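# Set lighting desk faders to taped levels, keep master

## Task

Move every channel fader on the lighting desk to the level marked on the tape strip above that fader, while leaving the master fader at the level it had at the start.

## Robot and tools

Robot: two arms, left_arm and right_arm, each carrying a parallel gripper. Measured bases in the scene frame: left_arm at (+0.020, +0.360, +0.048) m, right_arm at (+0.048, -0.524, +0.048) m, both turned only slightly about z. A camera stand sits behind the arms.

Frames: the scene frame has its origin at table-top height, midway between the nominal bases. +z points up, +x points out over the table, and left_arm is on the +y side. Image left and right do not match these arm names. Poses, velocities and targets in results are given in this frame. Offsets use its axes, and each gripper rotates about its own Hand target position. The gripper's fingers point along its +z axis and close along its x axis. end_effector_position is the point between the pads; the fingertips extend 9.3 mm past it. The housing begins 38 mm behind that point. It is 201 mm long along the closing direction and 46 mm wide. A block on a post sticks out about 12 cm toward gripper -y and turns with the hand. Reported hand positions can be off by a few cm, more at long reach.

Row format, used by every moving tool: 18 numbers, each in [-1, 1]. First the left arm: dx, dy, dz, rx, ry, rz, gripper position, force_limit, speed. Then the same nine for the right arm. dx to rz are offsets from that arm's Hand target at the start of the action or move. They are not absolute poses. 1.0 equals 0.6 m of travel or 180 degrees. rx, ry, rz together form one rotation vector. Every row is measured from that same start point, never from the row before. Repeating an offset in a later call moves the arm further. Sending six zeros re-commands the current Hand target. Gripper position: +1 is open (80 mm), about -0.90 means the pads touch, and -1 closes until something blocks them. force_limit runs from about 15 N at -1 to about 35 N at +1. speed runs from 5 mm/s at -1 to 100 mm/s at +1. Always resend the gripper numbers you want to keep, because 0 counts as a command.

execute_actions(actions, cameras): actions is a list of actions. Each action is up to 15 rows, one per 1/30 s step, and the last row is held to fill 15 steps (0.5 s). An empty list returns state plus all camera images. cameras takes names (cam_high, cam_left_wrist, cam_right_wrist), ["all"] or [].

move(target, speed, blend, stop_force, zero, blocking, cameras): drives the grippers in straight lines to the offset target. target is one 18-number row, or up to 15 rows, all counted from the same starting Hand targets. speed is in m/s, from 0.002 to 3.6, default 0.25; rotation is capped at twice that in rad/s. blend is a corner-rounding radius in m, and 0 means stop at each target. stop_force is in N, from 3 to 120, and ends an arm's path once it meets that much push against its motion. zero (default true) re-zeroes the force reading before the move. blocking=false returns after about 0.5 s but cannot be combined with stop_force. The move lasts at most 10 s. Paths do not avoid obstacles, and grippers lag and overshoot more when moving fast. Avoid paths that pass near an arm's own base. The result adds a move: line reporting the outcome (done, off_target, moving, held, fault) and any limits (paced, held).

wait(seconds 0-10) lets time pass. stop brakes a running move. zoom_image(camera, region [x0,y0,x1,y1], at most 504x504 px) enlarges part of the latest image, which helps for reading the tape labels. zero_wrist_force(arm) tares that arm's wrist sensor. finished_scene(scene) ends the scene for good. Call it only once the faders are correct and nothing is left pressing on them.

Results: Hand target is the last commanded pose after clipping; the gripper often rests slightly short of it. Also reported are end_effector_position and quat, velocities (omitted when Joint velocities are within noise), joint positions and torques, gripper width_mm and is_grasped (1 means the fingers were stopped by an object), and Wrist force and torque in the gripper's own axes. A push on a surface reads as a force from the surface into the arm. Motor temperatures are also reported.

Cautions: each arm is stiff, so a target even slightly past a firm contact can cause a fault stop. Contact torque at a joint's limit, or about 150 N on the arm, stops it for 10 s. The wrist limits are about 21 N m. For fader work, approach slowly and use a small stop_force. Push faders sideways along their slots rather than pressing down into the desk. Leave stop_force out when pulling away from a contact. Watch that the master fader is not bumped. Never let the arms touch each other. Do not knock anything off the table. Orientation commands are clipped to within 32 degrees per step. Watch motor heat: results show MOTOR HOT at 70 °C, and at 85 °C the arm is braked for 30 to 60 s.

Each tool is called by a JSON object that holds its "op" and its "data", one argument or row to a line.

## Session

{"op": "execute_actions", "data": {
  "actions": []
}}

Scene clock: 0.00 s.
left_arm: end_effector_position=(+0.7235, +0.5157, +0.2978) width_mm=79.8 is_grasped=0 end_effector_quat_wxyz=(+0.238, -0.561, +0.793, +0.002) | right_arm: end_effector_position=(+0.1669, -0.2645, +0.1613) width_mm=80.2 is_grasped=0 end_effector_quat_wxyz=(+0.077, +0.365, +0.927, -0.043)
Joint positions: left_arm=[-0.019 -1.181 1.576 -2.35 -1.276 -2.803] | right_arm=[4.863 -1.206 -2.525 -1.132 1.479 0.892]
Joint velocities: within noise
Joint torques (N m): no reading
Motor temperatures (°C): left_arm=[31 31 32 32 34 40] | right_arm=[31 28 28 37 35 30]
Wrist force (N): no reading
Wrist torque (N m): no reading
Wrist force, peak (N): no reading
Hand target: left_arm +0.7235, +0.5157, +0.2978; +0.238, -0.561, +0.793, +0.002 | right_arm +0.1669, -0.2645, +0.1613; +0.077, +0.365, +0.927, -0.043
Tool commands: left_gripper/position=+0.996 left_gripper/force_limit=+1.0 left_gripper/speed=+1.0 right_gripper/position=+1.0 right_gripper/force_limit=+1.0 right_gripper/speed=+1.0
camera_calibration:
cam_left_wrist: T_world_to_cam=[[-0.248723, -0.895087, -0.370075, 0.752218], [-0.946816, 0.144156, 0.287678, 0.541711], [-0.204148, 0.421945, -0.883338, 0.290297], [0, 0, 0, 1]] pos_world=[0.759258, 0.472721, 0.378969]
cam_right_wrist: T_world_to_cam=[[-0.718079, 0.676103, -0.165069, 0.323471], [0.502365, 0.667686, 0.549386, 0.0202959], [0.481656, 0.311578, -0.819101, 0.231046], [0, 0, 0, 1]] pos_world=[0.110797, -0.30424, 0.231495]

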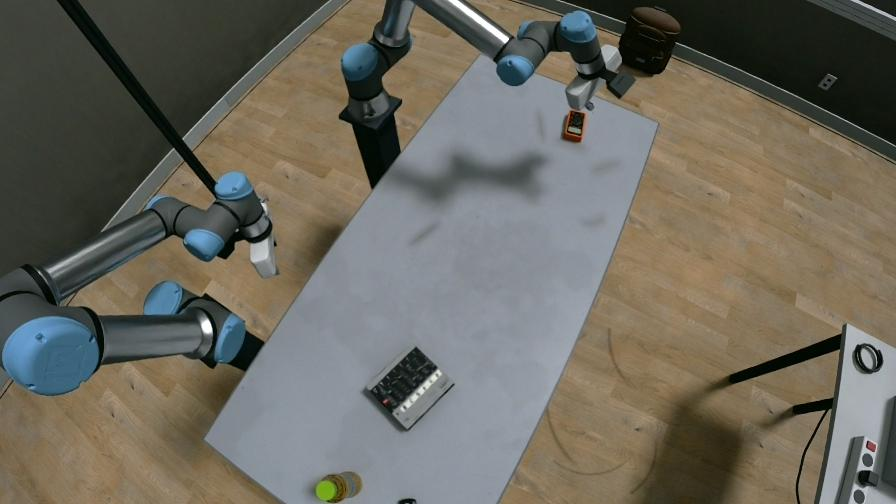

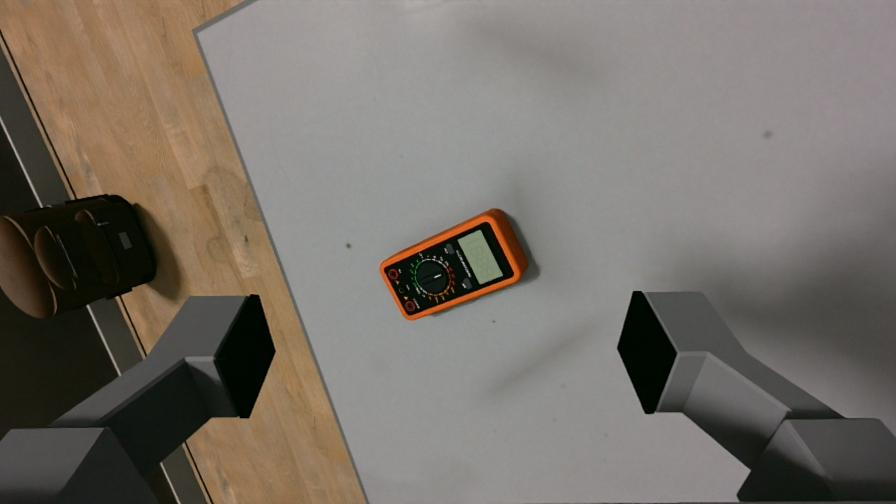

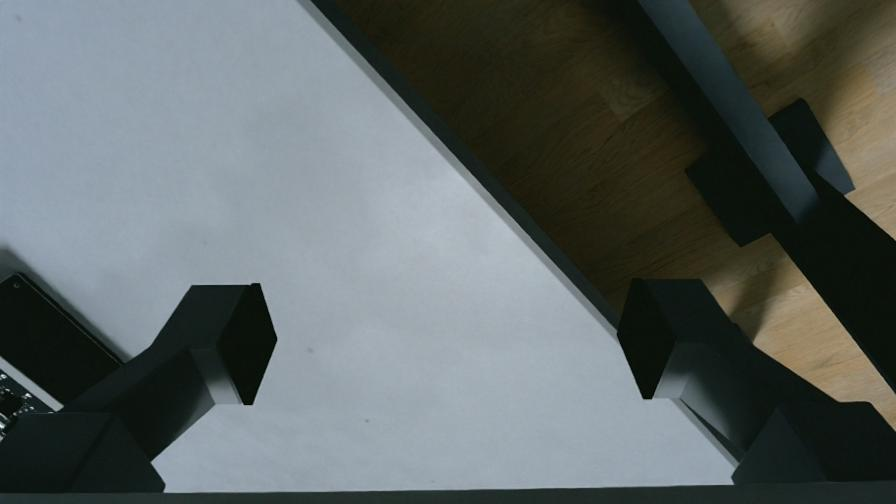

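{"op": "zoom_image", "data": {
  "camera": "cam_high",
  "region": [350, 330, 470, 440]
}}

Scaled by 4.200 from the camera's 896x504 image, which has a finer 1280x720 frame.

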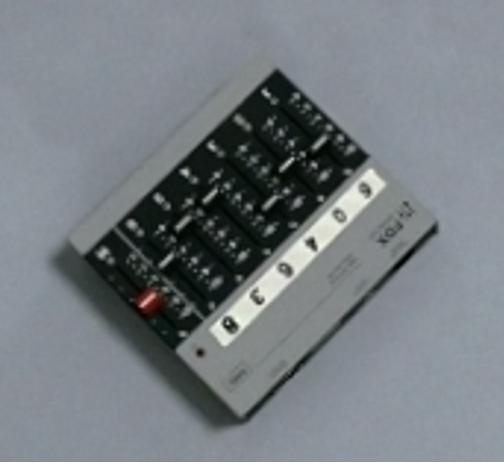

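{"op": "move", "data": {
  "target": [0,0,0,0,0,0,0.996,1,1,0.748,-0.1658,0.0062,0.0345,0.045,0.1467,1,-1,1],
  "speed": 0.6,
  "cameras": ["cam_right_wrist"]
}}

{"op": "zoom_image", "data": {
  "camera": "cam_right_wrist",
  "region": [270, 0, 630, 360]
}}

Scene clock: 5.23 s.
left_arm: end_effector_position=(+0.7235, +0.5157, +0.2978) width_mm=79.8 is_grasped=0 end_effector_quat_wxyz=(+0.238, -0.561, +0.793, +0.002) | right_arm: end_effector_position=(+0.6156, -0.3640, +0.1651) width_mm=80.2 is_grasped=0 end_effector_quat_wxyz=(+0.000, +0.143, +0.990, +0.000)
Joint positions: left_arm=[-0.019 -1.181 1.576 -2.35 -1.276 -2.803] | right_arm=[3.659 -1.941 -1.812 -0.959 1.571 -0.782]
Joint torques (N m): left_arm=[-1.43 -40.3 -22.99 -3.34 0.45 -0.07] | right_arm=[-14.37 29.63 31.34 0.11 1.08 -1.31]
Wrist force (N): left_arm=[0.0 0.4 0.2] | right_arm=[-0.3 0.0 -0.1]
Wrist torque (N m): left_arm=[0.05 -0.01 0.01] | right_arm=[0.02 0.11 0.05]
Wrist force, peak (N): left_arm=[0.3 0.4 0.3] | right_arm=[-2.6 -0.4 0.4]
Hand target: left_arm +0.7235, +0.5157, +0.2978; +0.238, -0.561, +0.793, +0.002 | right_arm +0.6157, -0.3640, +0.1650; +0.000, +0.143, +0.990, +0.000
Off the commanded pose: left_arm 0.000 m, 0 deg | right_arm 0.000 m, 0 deg.
move: done
camera_calibration:
cam_right_wrist: T_world_to_cam=[[-0.956741, 0.290796, 0.00917817, 0.691494], [0.242817, 0.780713, 0.575784, 0.0558669], [0.16027, 0.553104, -0.817551, 0.334531], [0, 0, 0, 1]] pos_world=[0.5944, -0.42973, 0.234982]
Images, in order (width x height): cam_right_wrist 896x504.

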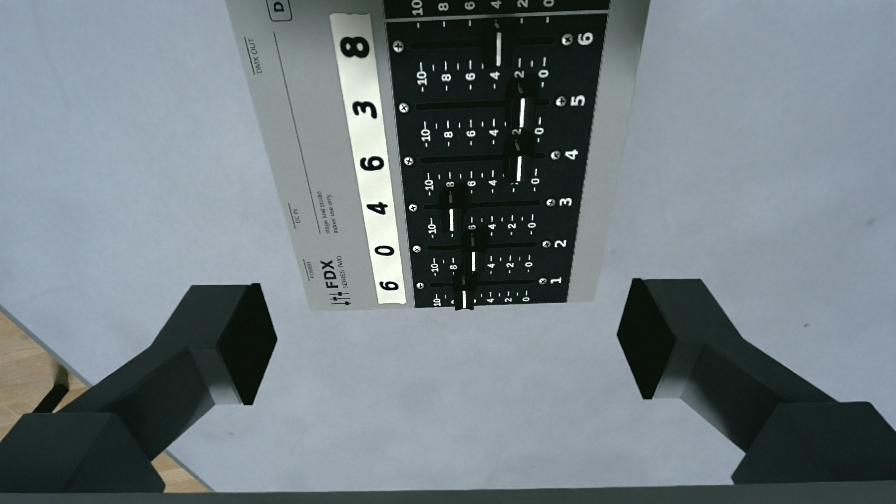

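Scaled by 1.400 from the camera's 896x504 image, which has a finer 1280x720 frame.

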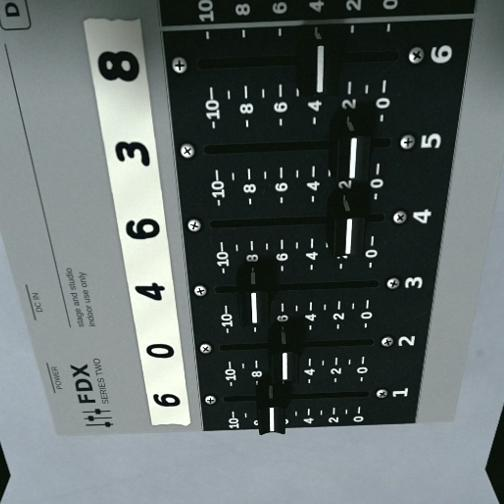

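{"op": "zoom_image", "data": {
  "camera": "cam_right_wrist",
  "region": [400, 0, 570, 150]
}}

{"op": "zoom_image", "data": {
  "camera": "cam_right_wrist",
  "region": [410, 150, 560, 315]
}}

Scaled by 2.965 from the camera's 896x504 image, which has a finer 1280x720 frame.

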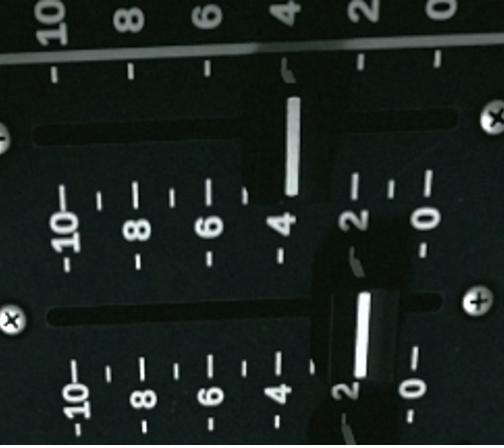

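Scaled by 3.055 from the camera's 896x504 image, which has a finer 1280x720 frame.

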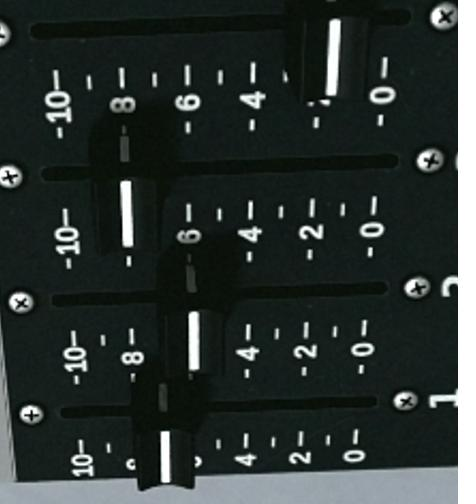

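{"op": "move", "data": {
  "target": [
    [0,0,0,0,0,0,0.996,1,1,-0.04663,-0.04953,-0.13333,0,0,0.00917,-0.4,-1,1],
    [0,0,0,0,0,0,0.996,1,1,-0.04663,-0.04953,-0.15833,0,0,0.00917,-0.4,-1,1],
    [0,0,0,0,0,0,0.996,1,1,-0.00837,-0.05968,-0.15833,0,0,0.00917,-0.4,-1,1],
    [0,0,0,0,0,0,0.996,1,1,-0.00837,-0.05968,-0.13,0,0,0.00917,-0.4,-1,1]
  ],
  "speed": [0.2,0.12,0.07,0.2],
  "blend": [0.004,0.002,0,0],
  "cameras": ["cam_right_wrist"]
}}

{"op": "zoom_image", "data": {
  "camera": "cam_right_wrist",
  "region": [280, 190, 580, 340]
}}

Scene clock: 13.60 s.
left_arm: end_effector_position=(+0.7235, +0.5157, +0.2978) width_mm=79.8 is_grasped=0 end_effector_quat_wxyz=(+0.238, -0.561, +0.793, +0.002) | right_arm: end_effector_position=(+0.6107, -0.3998, +0.0869) width_mm=21.2 is_grasped=0 end_effector_quat_wxyz=(+0.000, +0.129, +0.992, +0.000)
Joint positions: left_arm=[-0.019 -1.181 1.576 -2.35 -1.276 -2.803] | right_arm=[3.607 -2.041 -1.917 -0.754 1.571 -0.863]
Joint torques (N m): left_arm=[-0.94 -40.19 -22.85 -3.41 0.36 -0.05] | right_arm=[-12.46 48.38 27.61 -0.33 0.89 -0.78]
Wrist force (N): left_arm=[-0.3 0.4 -0.1] | right_arm=[-0.2 0.2 0.1]
Wrist torque (N m): left_arm=[0.06 0.04 0.00] | right_arm=[0.01 0.09 0.02]
Wrist force, peak (N): left_arm=[-0.2 0.1 0.5] | right_arm=[-0.4 0.6 -1.4]
Hand target: left_arm +0.7235, +0.5157, +0.2978; +0.238, -0.561, +0.793, +0.002 | right_arm +0.6107, -0.3998, +0.0870; +0.000, +0.129, +0.992, +0.000
Off the commanded pose: left_arm 0.000 m, 0 deg | right_arm 0.000 m, 0 deg.
move: done
camera_calibration:
cam_right_wrist: T_world_to_cam=[[-0.964727, 0.263089, 0.00924631, 0.691736], [0.220249, 0.787402, 0.575751, 0.146527], [0.144193, 0.557479, -0.817573, 0.302776], [0, 0, 0, 1]] pos_world=[0.591406, -0.466155, 0.156782]
Images, in order (width x height): cam_right_wrist 896x504.

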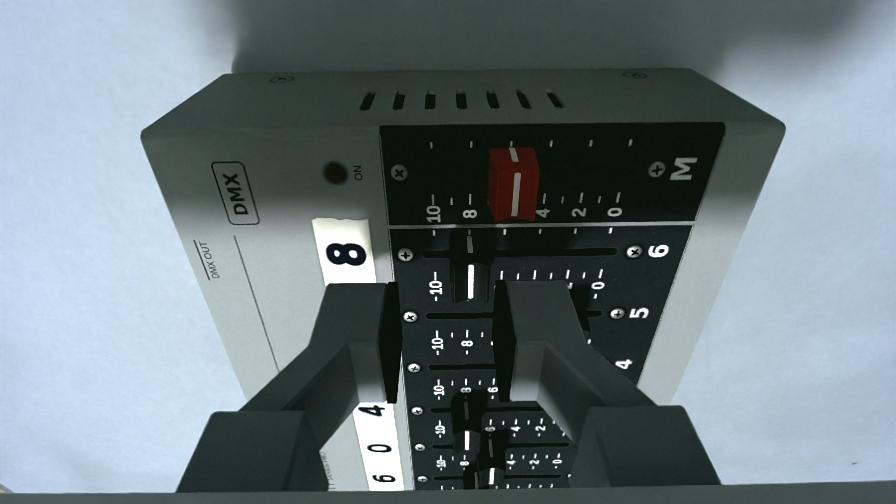

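Scaled by 1.680 from the camera's 896x504 image, which has a finer 1280x720 frame.

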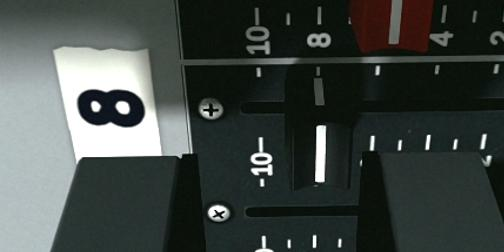

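{"op": "zoom_image", "data": {
  "camera": "cam_right_wrist",
  "region": [410, 215, 510, 310]
}}

Scaled by 5.040 from the camera's 896x504 image, which has a finer 1280x720 frame.

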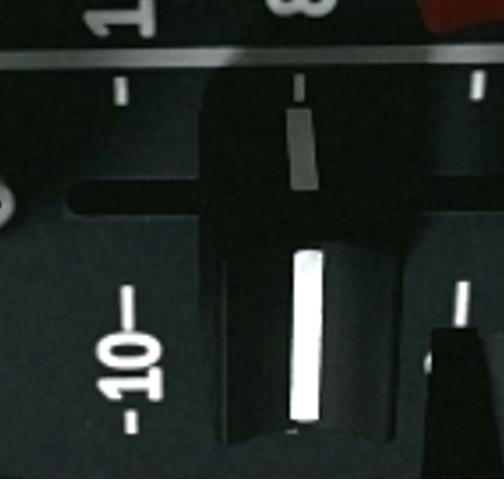

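{"op": "move", "data": {
  "target": [
    [0,0,0,0,0,0,0.996,1,1,-0.043405,0.04927,0.00167,0,0,0,-0.4,-1,1],
    [0,0,0,0,0,0,0.996,1,1,-0.043405,0.04927,-0.02833,0,0,0,-0.4,-1,1],
    [0,0,0,0,0,0,0.996,1,1,-0.026893,0.044892,-0.02833,0,0,0,-0.4,-1,1],
    [0,0,0,0,0,0,0.996,1,1,-0.026893,0.044892,0.00167,0,0,0,-0.4,-1,1],
    [0,0,0,0,0,0,0.996,1,1,-0.034051,0.084552,0.00167,0,0,0,-0.4,-1,1],
    [0,0,0,0,0,0,0.996,1,1,-0.034051,0.084552,-0.02833,0,0,0,-0.4,-1,1],
    [0,0,0,0,0,0,0.996,1,1,0.00421,0.074406,-0.02833,0,0,0,-0.4,-1,1],
    [0,0,0,0,0,0,0.996,1,1,0.00421,0.074406,0.00167,0,0,0,-0.4,-1,1],
    [0,0,0,0,0,0,0.996,1,1,0.0188,0.108299,0.00167,0,0,0,-0.4,-1,1],
    [0,0,0,0,0,0,0.996,1,1,0.0188,0.108299,-0.02833,0,0,0,-0.4,-1,1],
    [0,0,0,0,0,0,0.996,1,1,-0.019461,0.118444,-0.02833,0,0,0,-0.4,-1,1],
    [0,0,0,0,0,0,0.996,1,1,-0.019461,0.118444,0.00167,0,0,0,-0.4,-1,1]
  ],
  "speed": [0.25,0.15,0.08,0.2,0.25,0.15,0.08,0.2,0.25,0.15,0.08,0.2],
  "blend": [0.005,0.002,0,0.004,0.005,0.002,0,0.004,0.005,0.002,0,0]
}}

Scene clock: 18.87 s.
left_arm: end_effector_position=(+0.7235, +0.5157, +0.2978) width_mm=79.8 is_grasped=0 end_effector_quat_wxyz=(+0.238, -0.561, +0.793, +0.002) | right_arm: end_effector_position=(+0.5990, -0.3287, +0.0879) width_mm=21.2 is_grasped=0 end_effector_quat_wxyz=(+0.000, +0.129, +0.992, +0.000)
Joint positions: left_arm=[-0.019 -1.181 1.576 -2.35 -1.276 -2.803] | right_arm=[3.726 -2.054 -1.891 -0.767 1.571 -0.743]
Joint torques (N m): left_arm=[-2.2 -40.23 -22.93 -3.46 0.48 -0.03] | right_arm=[14.3 48.05 27.42 -0.02 -0.68 1.62]
Wrist force (N): left_arm=[0.2 0.2 0.1] | right_arm=[0.0 0.1 0.0]
Wrist torque (N m): left_arm=[0.04 -0.02 0.00] | right_arm=[0.02 0.09 -0.05]
Wrist force, peak (N): left_arm=[-0.5 0.0 0.5] | right_arm=[-0.2 1.6 -1.5]
Hand target: left_arm +0.7235, +0.5157, +0.2978; +0.238, -0.561, +0.793, +0.002 | right_arm +0.5990, -0.3287, +0.0880; +0.000, +0.129, +0.992, +0.000
Off the commanded pose: left_arm 0.000 m, 0 deg | right_arm 0.000 m, 0 deg.
move: done

{"op": "move", "data": {
  "target": [
    [0,0,0,0,0,0,0.996,1,1,0.033117,0.02898,0,0,0,0,-0.4,-1,1],
    [0,0,0,0,0,0,0.996,1,1,0.033117,0.02898,-0.03,0,0,0,-0.4,-1,1],
    [0,0,0,0,0,0,0.996,1,1,-0.01916,0.042842,-0.03,0,0,0,-0.4,-1,1],
    [0,0,0,0,0,0,0.996,1,1,-0.01916,0.042842,0,0,0,0,-0.4,-1,1],
    [0,0,0,0,0,0,0.996,1,1,0.049721,0.062339,0,0,0,0,-0.4,-1,1],
    [0,0,0,0,0,0,0.996,1,1,0.049721,0.062339,-0.03,0,0,0,-0.4,-1,1],
    [0,0,0,0,0,0,0.996,1,1,0.033208,0.066717,-0.03,0,0,0,-0.4,-1,1],
    [0,0,0,0,0,0,0.996,1,1,0.033208,0.066717,0.0,0,0,0,-0.4,-1,1],
    [0,0,0,0,0,0,0.996,1,1,0.0257,-0.066818,0.16167,0,0,0,-0.4,-1,1]
  ],
  "speed": [0.25,0.15,0.08,0.2,0.25,0.15,0.08,0.2,0.4],
  "blend": [0.005,0.002,0,0.004,0.005,0.002,0,0.005,0],
  "cameras": ["cam_right_wrist"]
}}

{"op": "zoom_image", "data": {
  "camera": "cam_right_wrist",
  "region": [400, 0, 570, 150]
}}

{"op": "zoom_image", "data": {
  "camera": "cam_right_wrist",
  "region": [410, 140, 560, 305]
}}

Scene clock: 23.37 s.
left_arm: end_effector_position=(+0.7235, +0.5157, +0.2978) width_mm=79.8 is_grasped=0 end_effector_quat_wxyz=(+0.238, -0.561, +0.793, +0.002) | right_arm: end_effector_position=(+0.6144, -0.3687, +0.1849) width_mm=21.2 is_grasped=0 end_effector_quat_wxyz=(+0.000, +0.129, +0.992, +0.000)
Joint positions: left_arm=[-0.019 -1.181 1.576 -2.35 -1.276 -2.803] | right_arm=[3.652 -1.91 -1.797 -1.006 1.571 -0.817]
Joint torques (N m): left_arm=[-2.13 -40.02 -22.6 -3.62 0.56 -0.1] | right_arm=[-13.76 46.2 31.74 0.07 0.54 -0.89]
Wrist force (N): left_arm=[-0.3 -0.1 0.0] | right_arm=[-0.1 0.3 -0.4]
Wrist torque (N m): left_arm=[-0.01 0.03 0.00] | right_arm=[0.03 0.04 0.03]
Wrist force, peak (N): left_arm=[0.1 0.5 0.4] | right_arm=[0.2 2.3 0.5]
Hand target: left_arm +0.7235, +0.5157, +0.2978; +0.238, -0.561, +0.793, +0.002 | right_arm +0.6144, -0.3688, +0.1851; +0.000, +0.129, +0.992, +0.000
Off the commanded pose: left_arm 0.000 m, 0 deg | right_arm 0.000 m, 0 deg.
move: done
camera_calibration:
cam_right_wrist: T_world_to_cam=[[-0.964727, 0.263089, 0.00924631, 0.686218], [0.220249, 0.787402, 0.575751, 0.0648], [0.144193, 0.557479, -0.817573, 0.365027], [0, 0, 0, 1]] pos_world=[0.595106, -0.435055, 0.254782]
Images, in order (width x height): cam_right_wrist 896x504.

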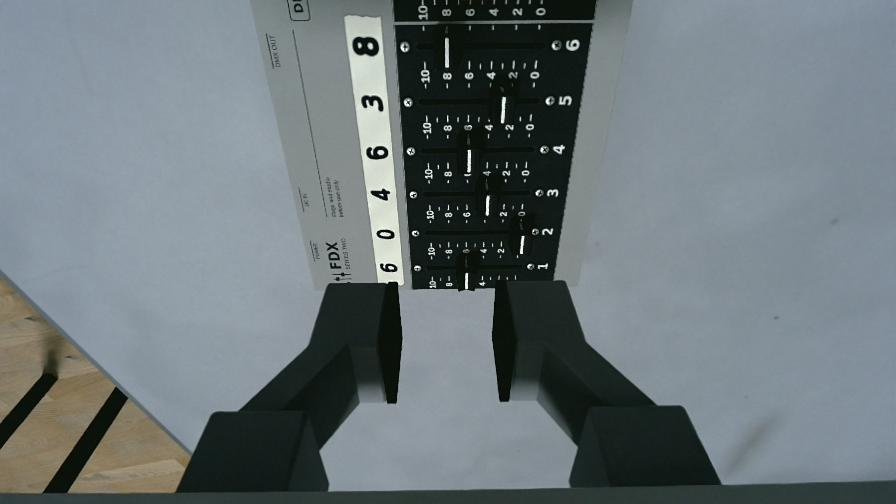

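Scaled by 2.965 from the camera's 896x504 image, which has a finer 1280x720 frame.

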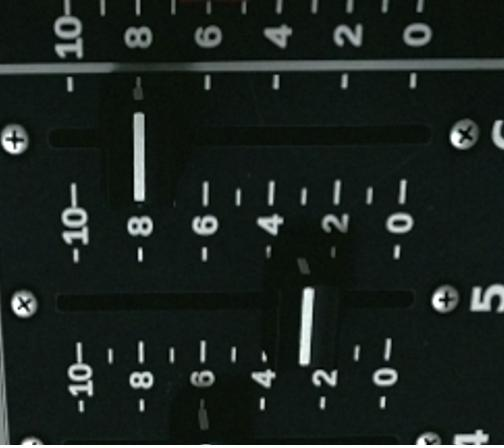

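Scaled by 3.055 from the camera's 896x504 image, which has a finer 1280x720 frame.

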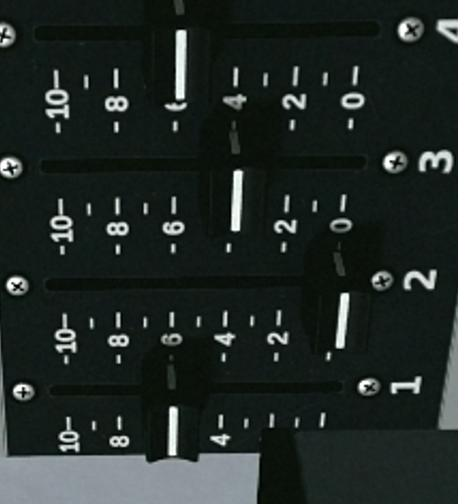

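{"op": "finished_scene", "data": {
  "scene": 2
}}

The scene is finished: the task was done.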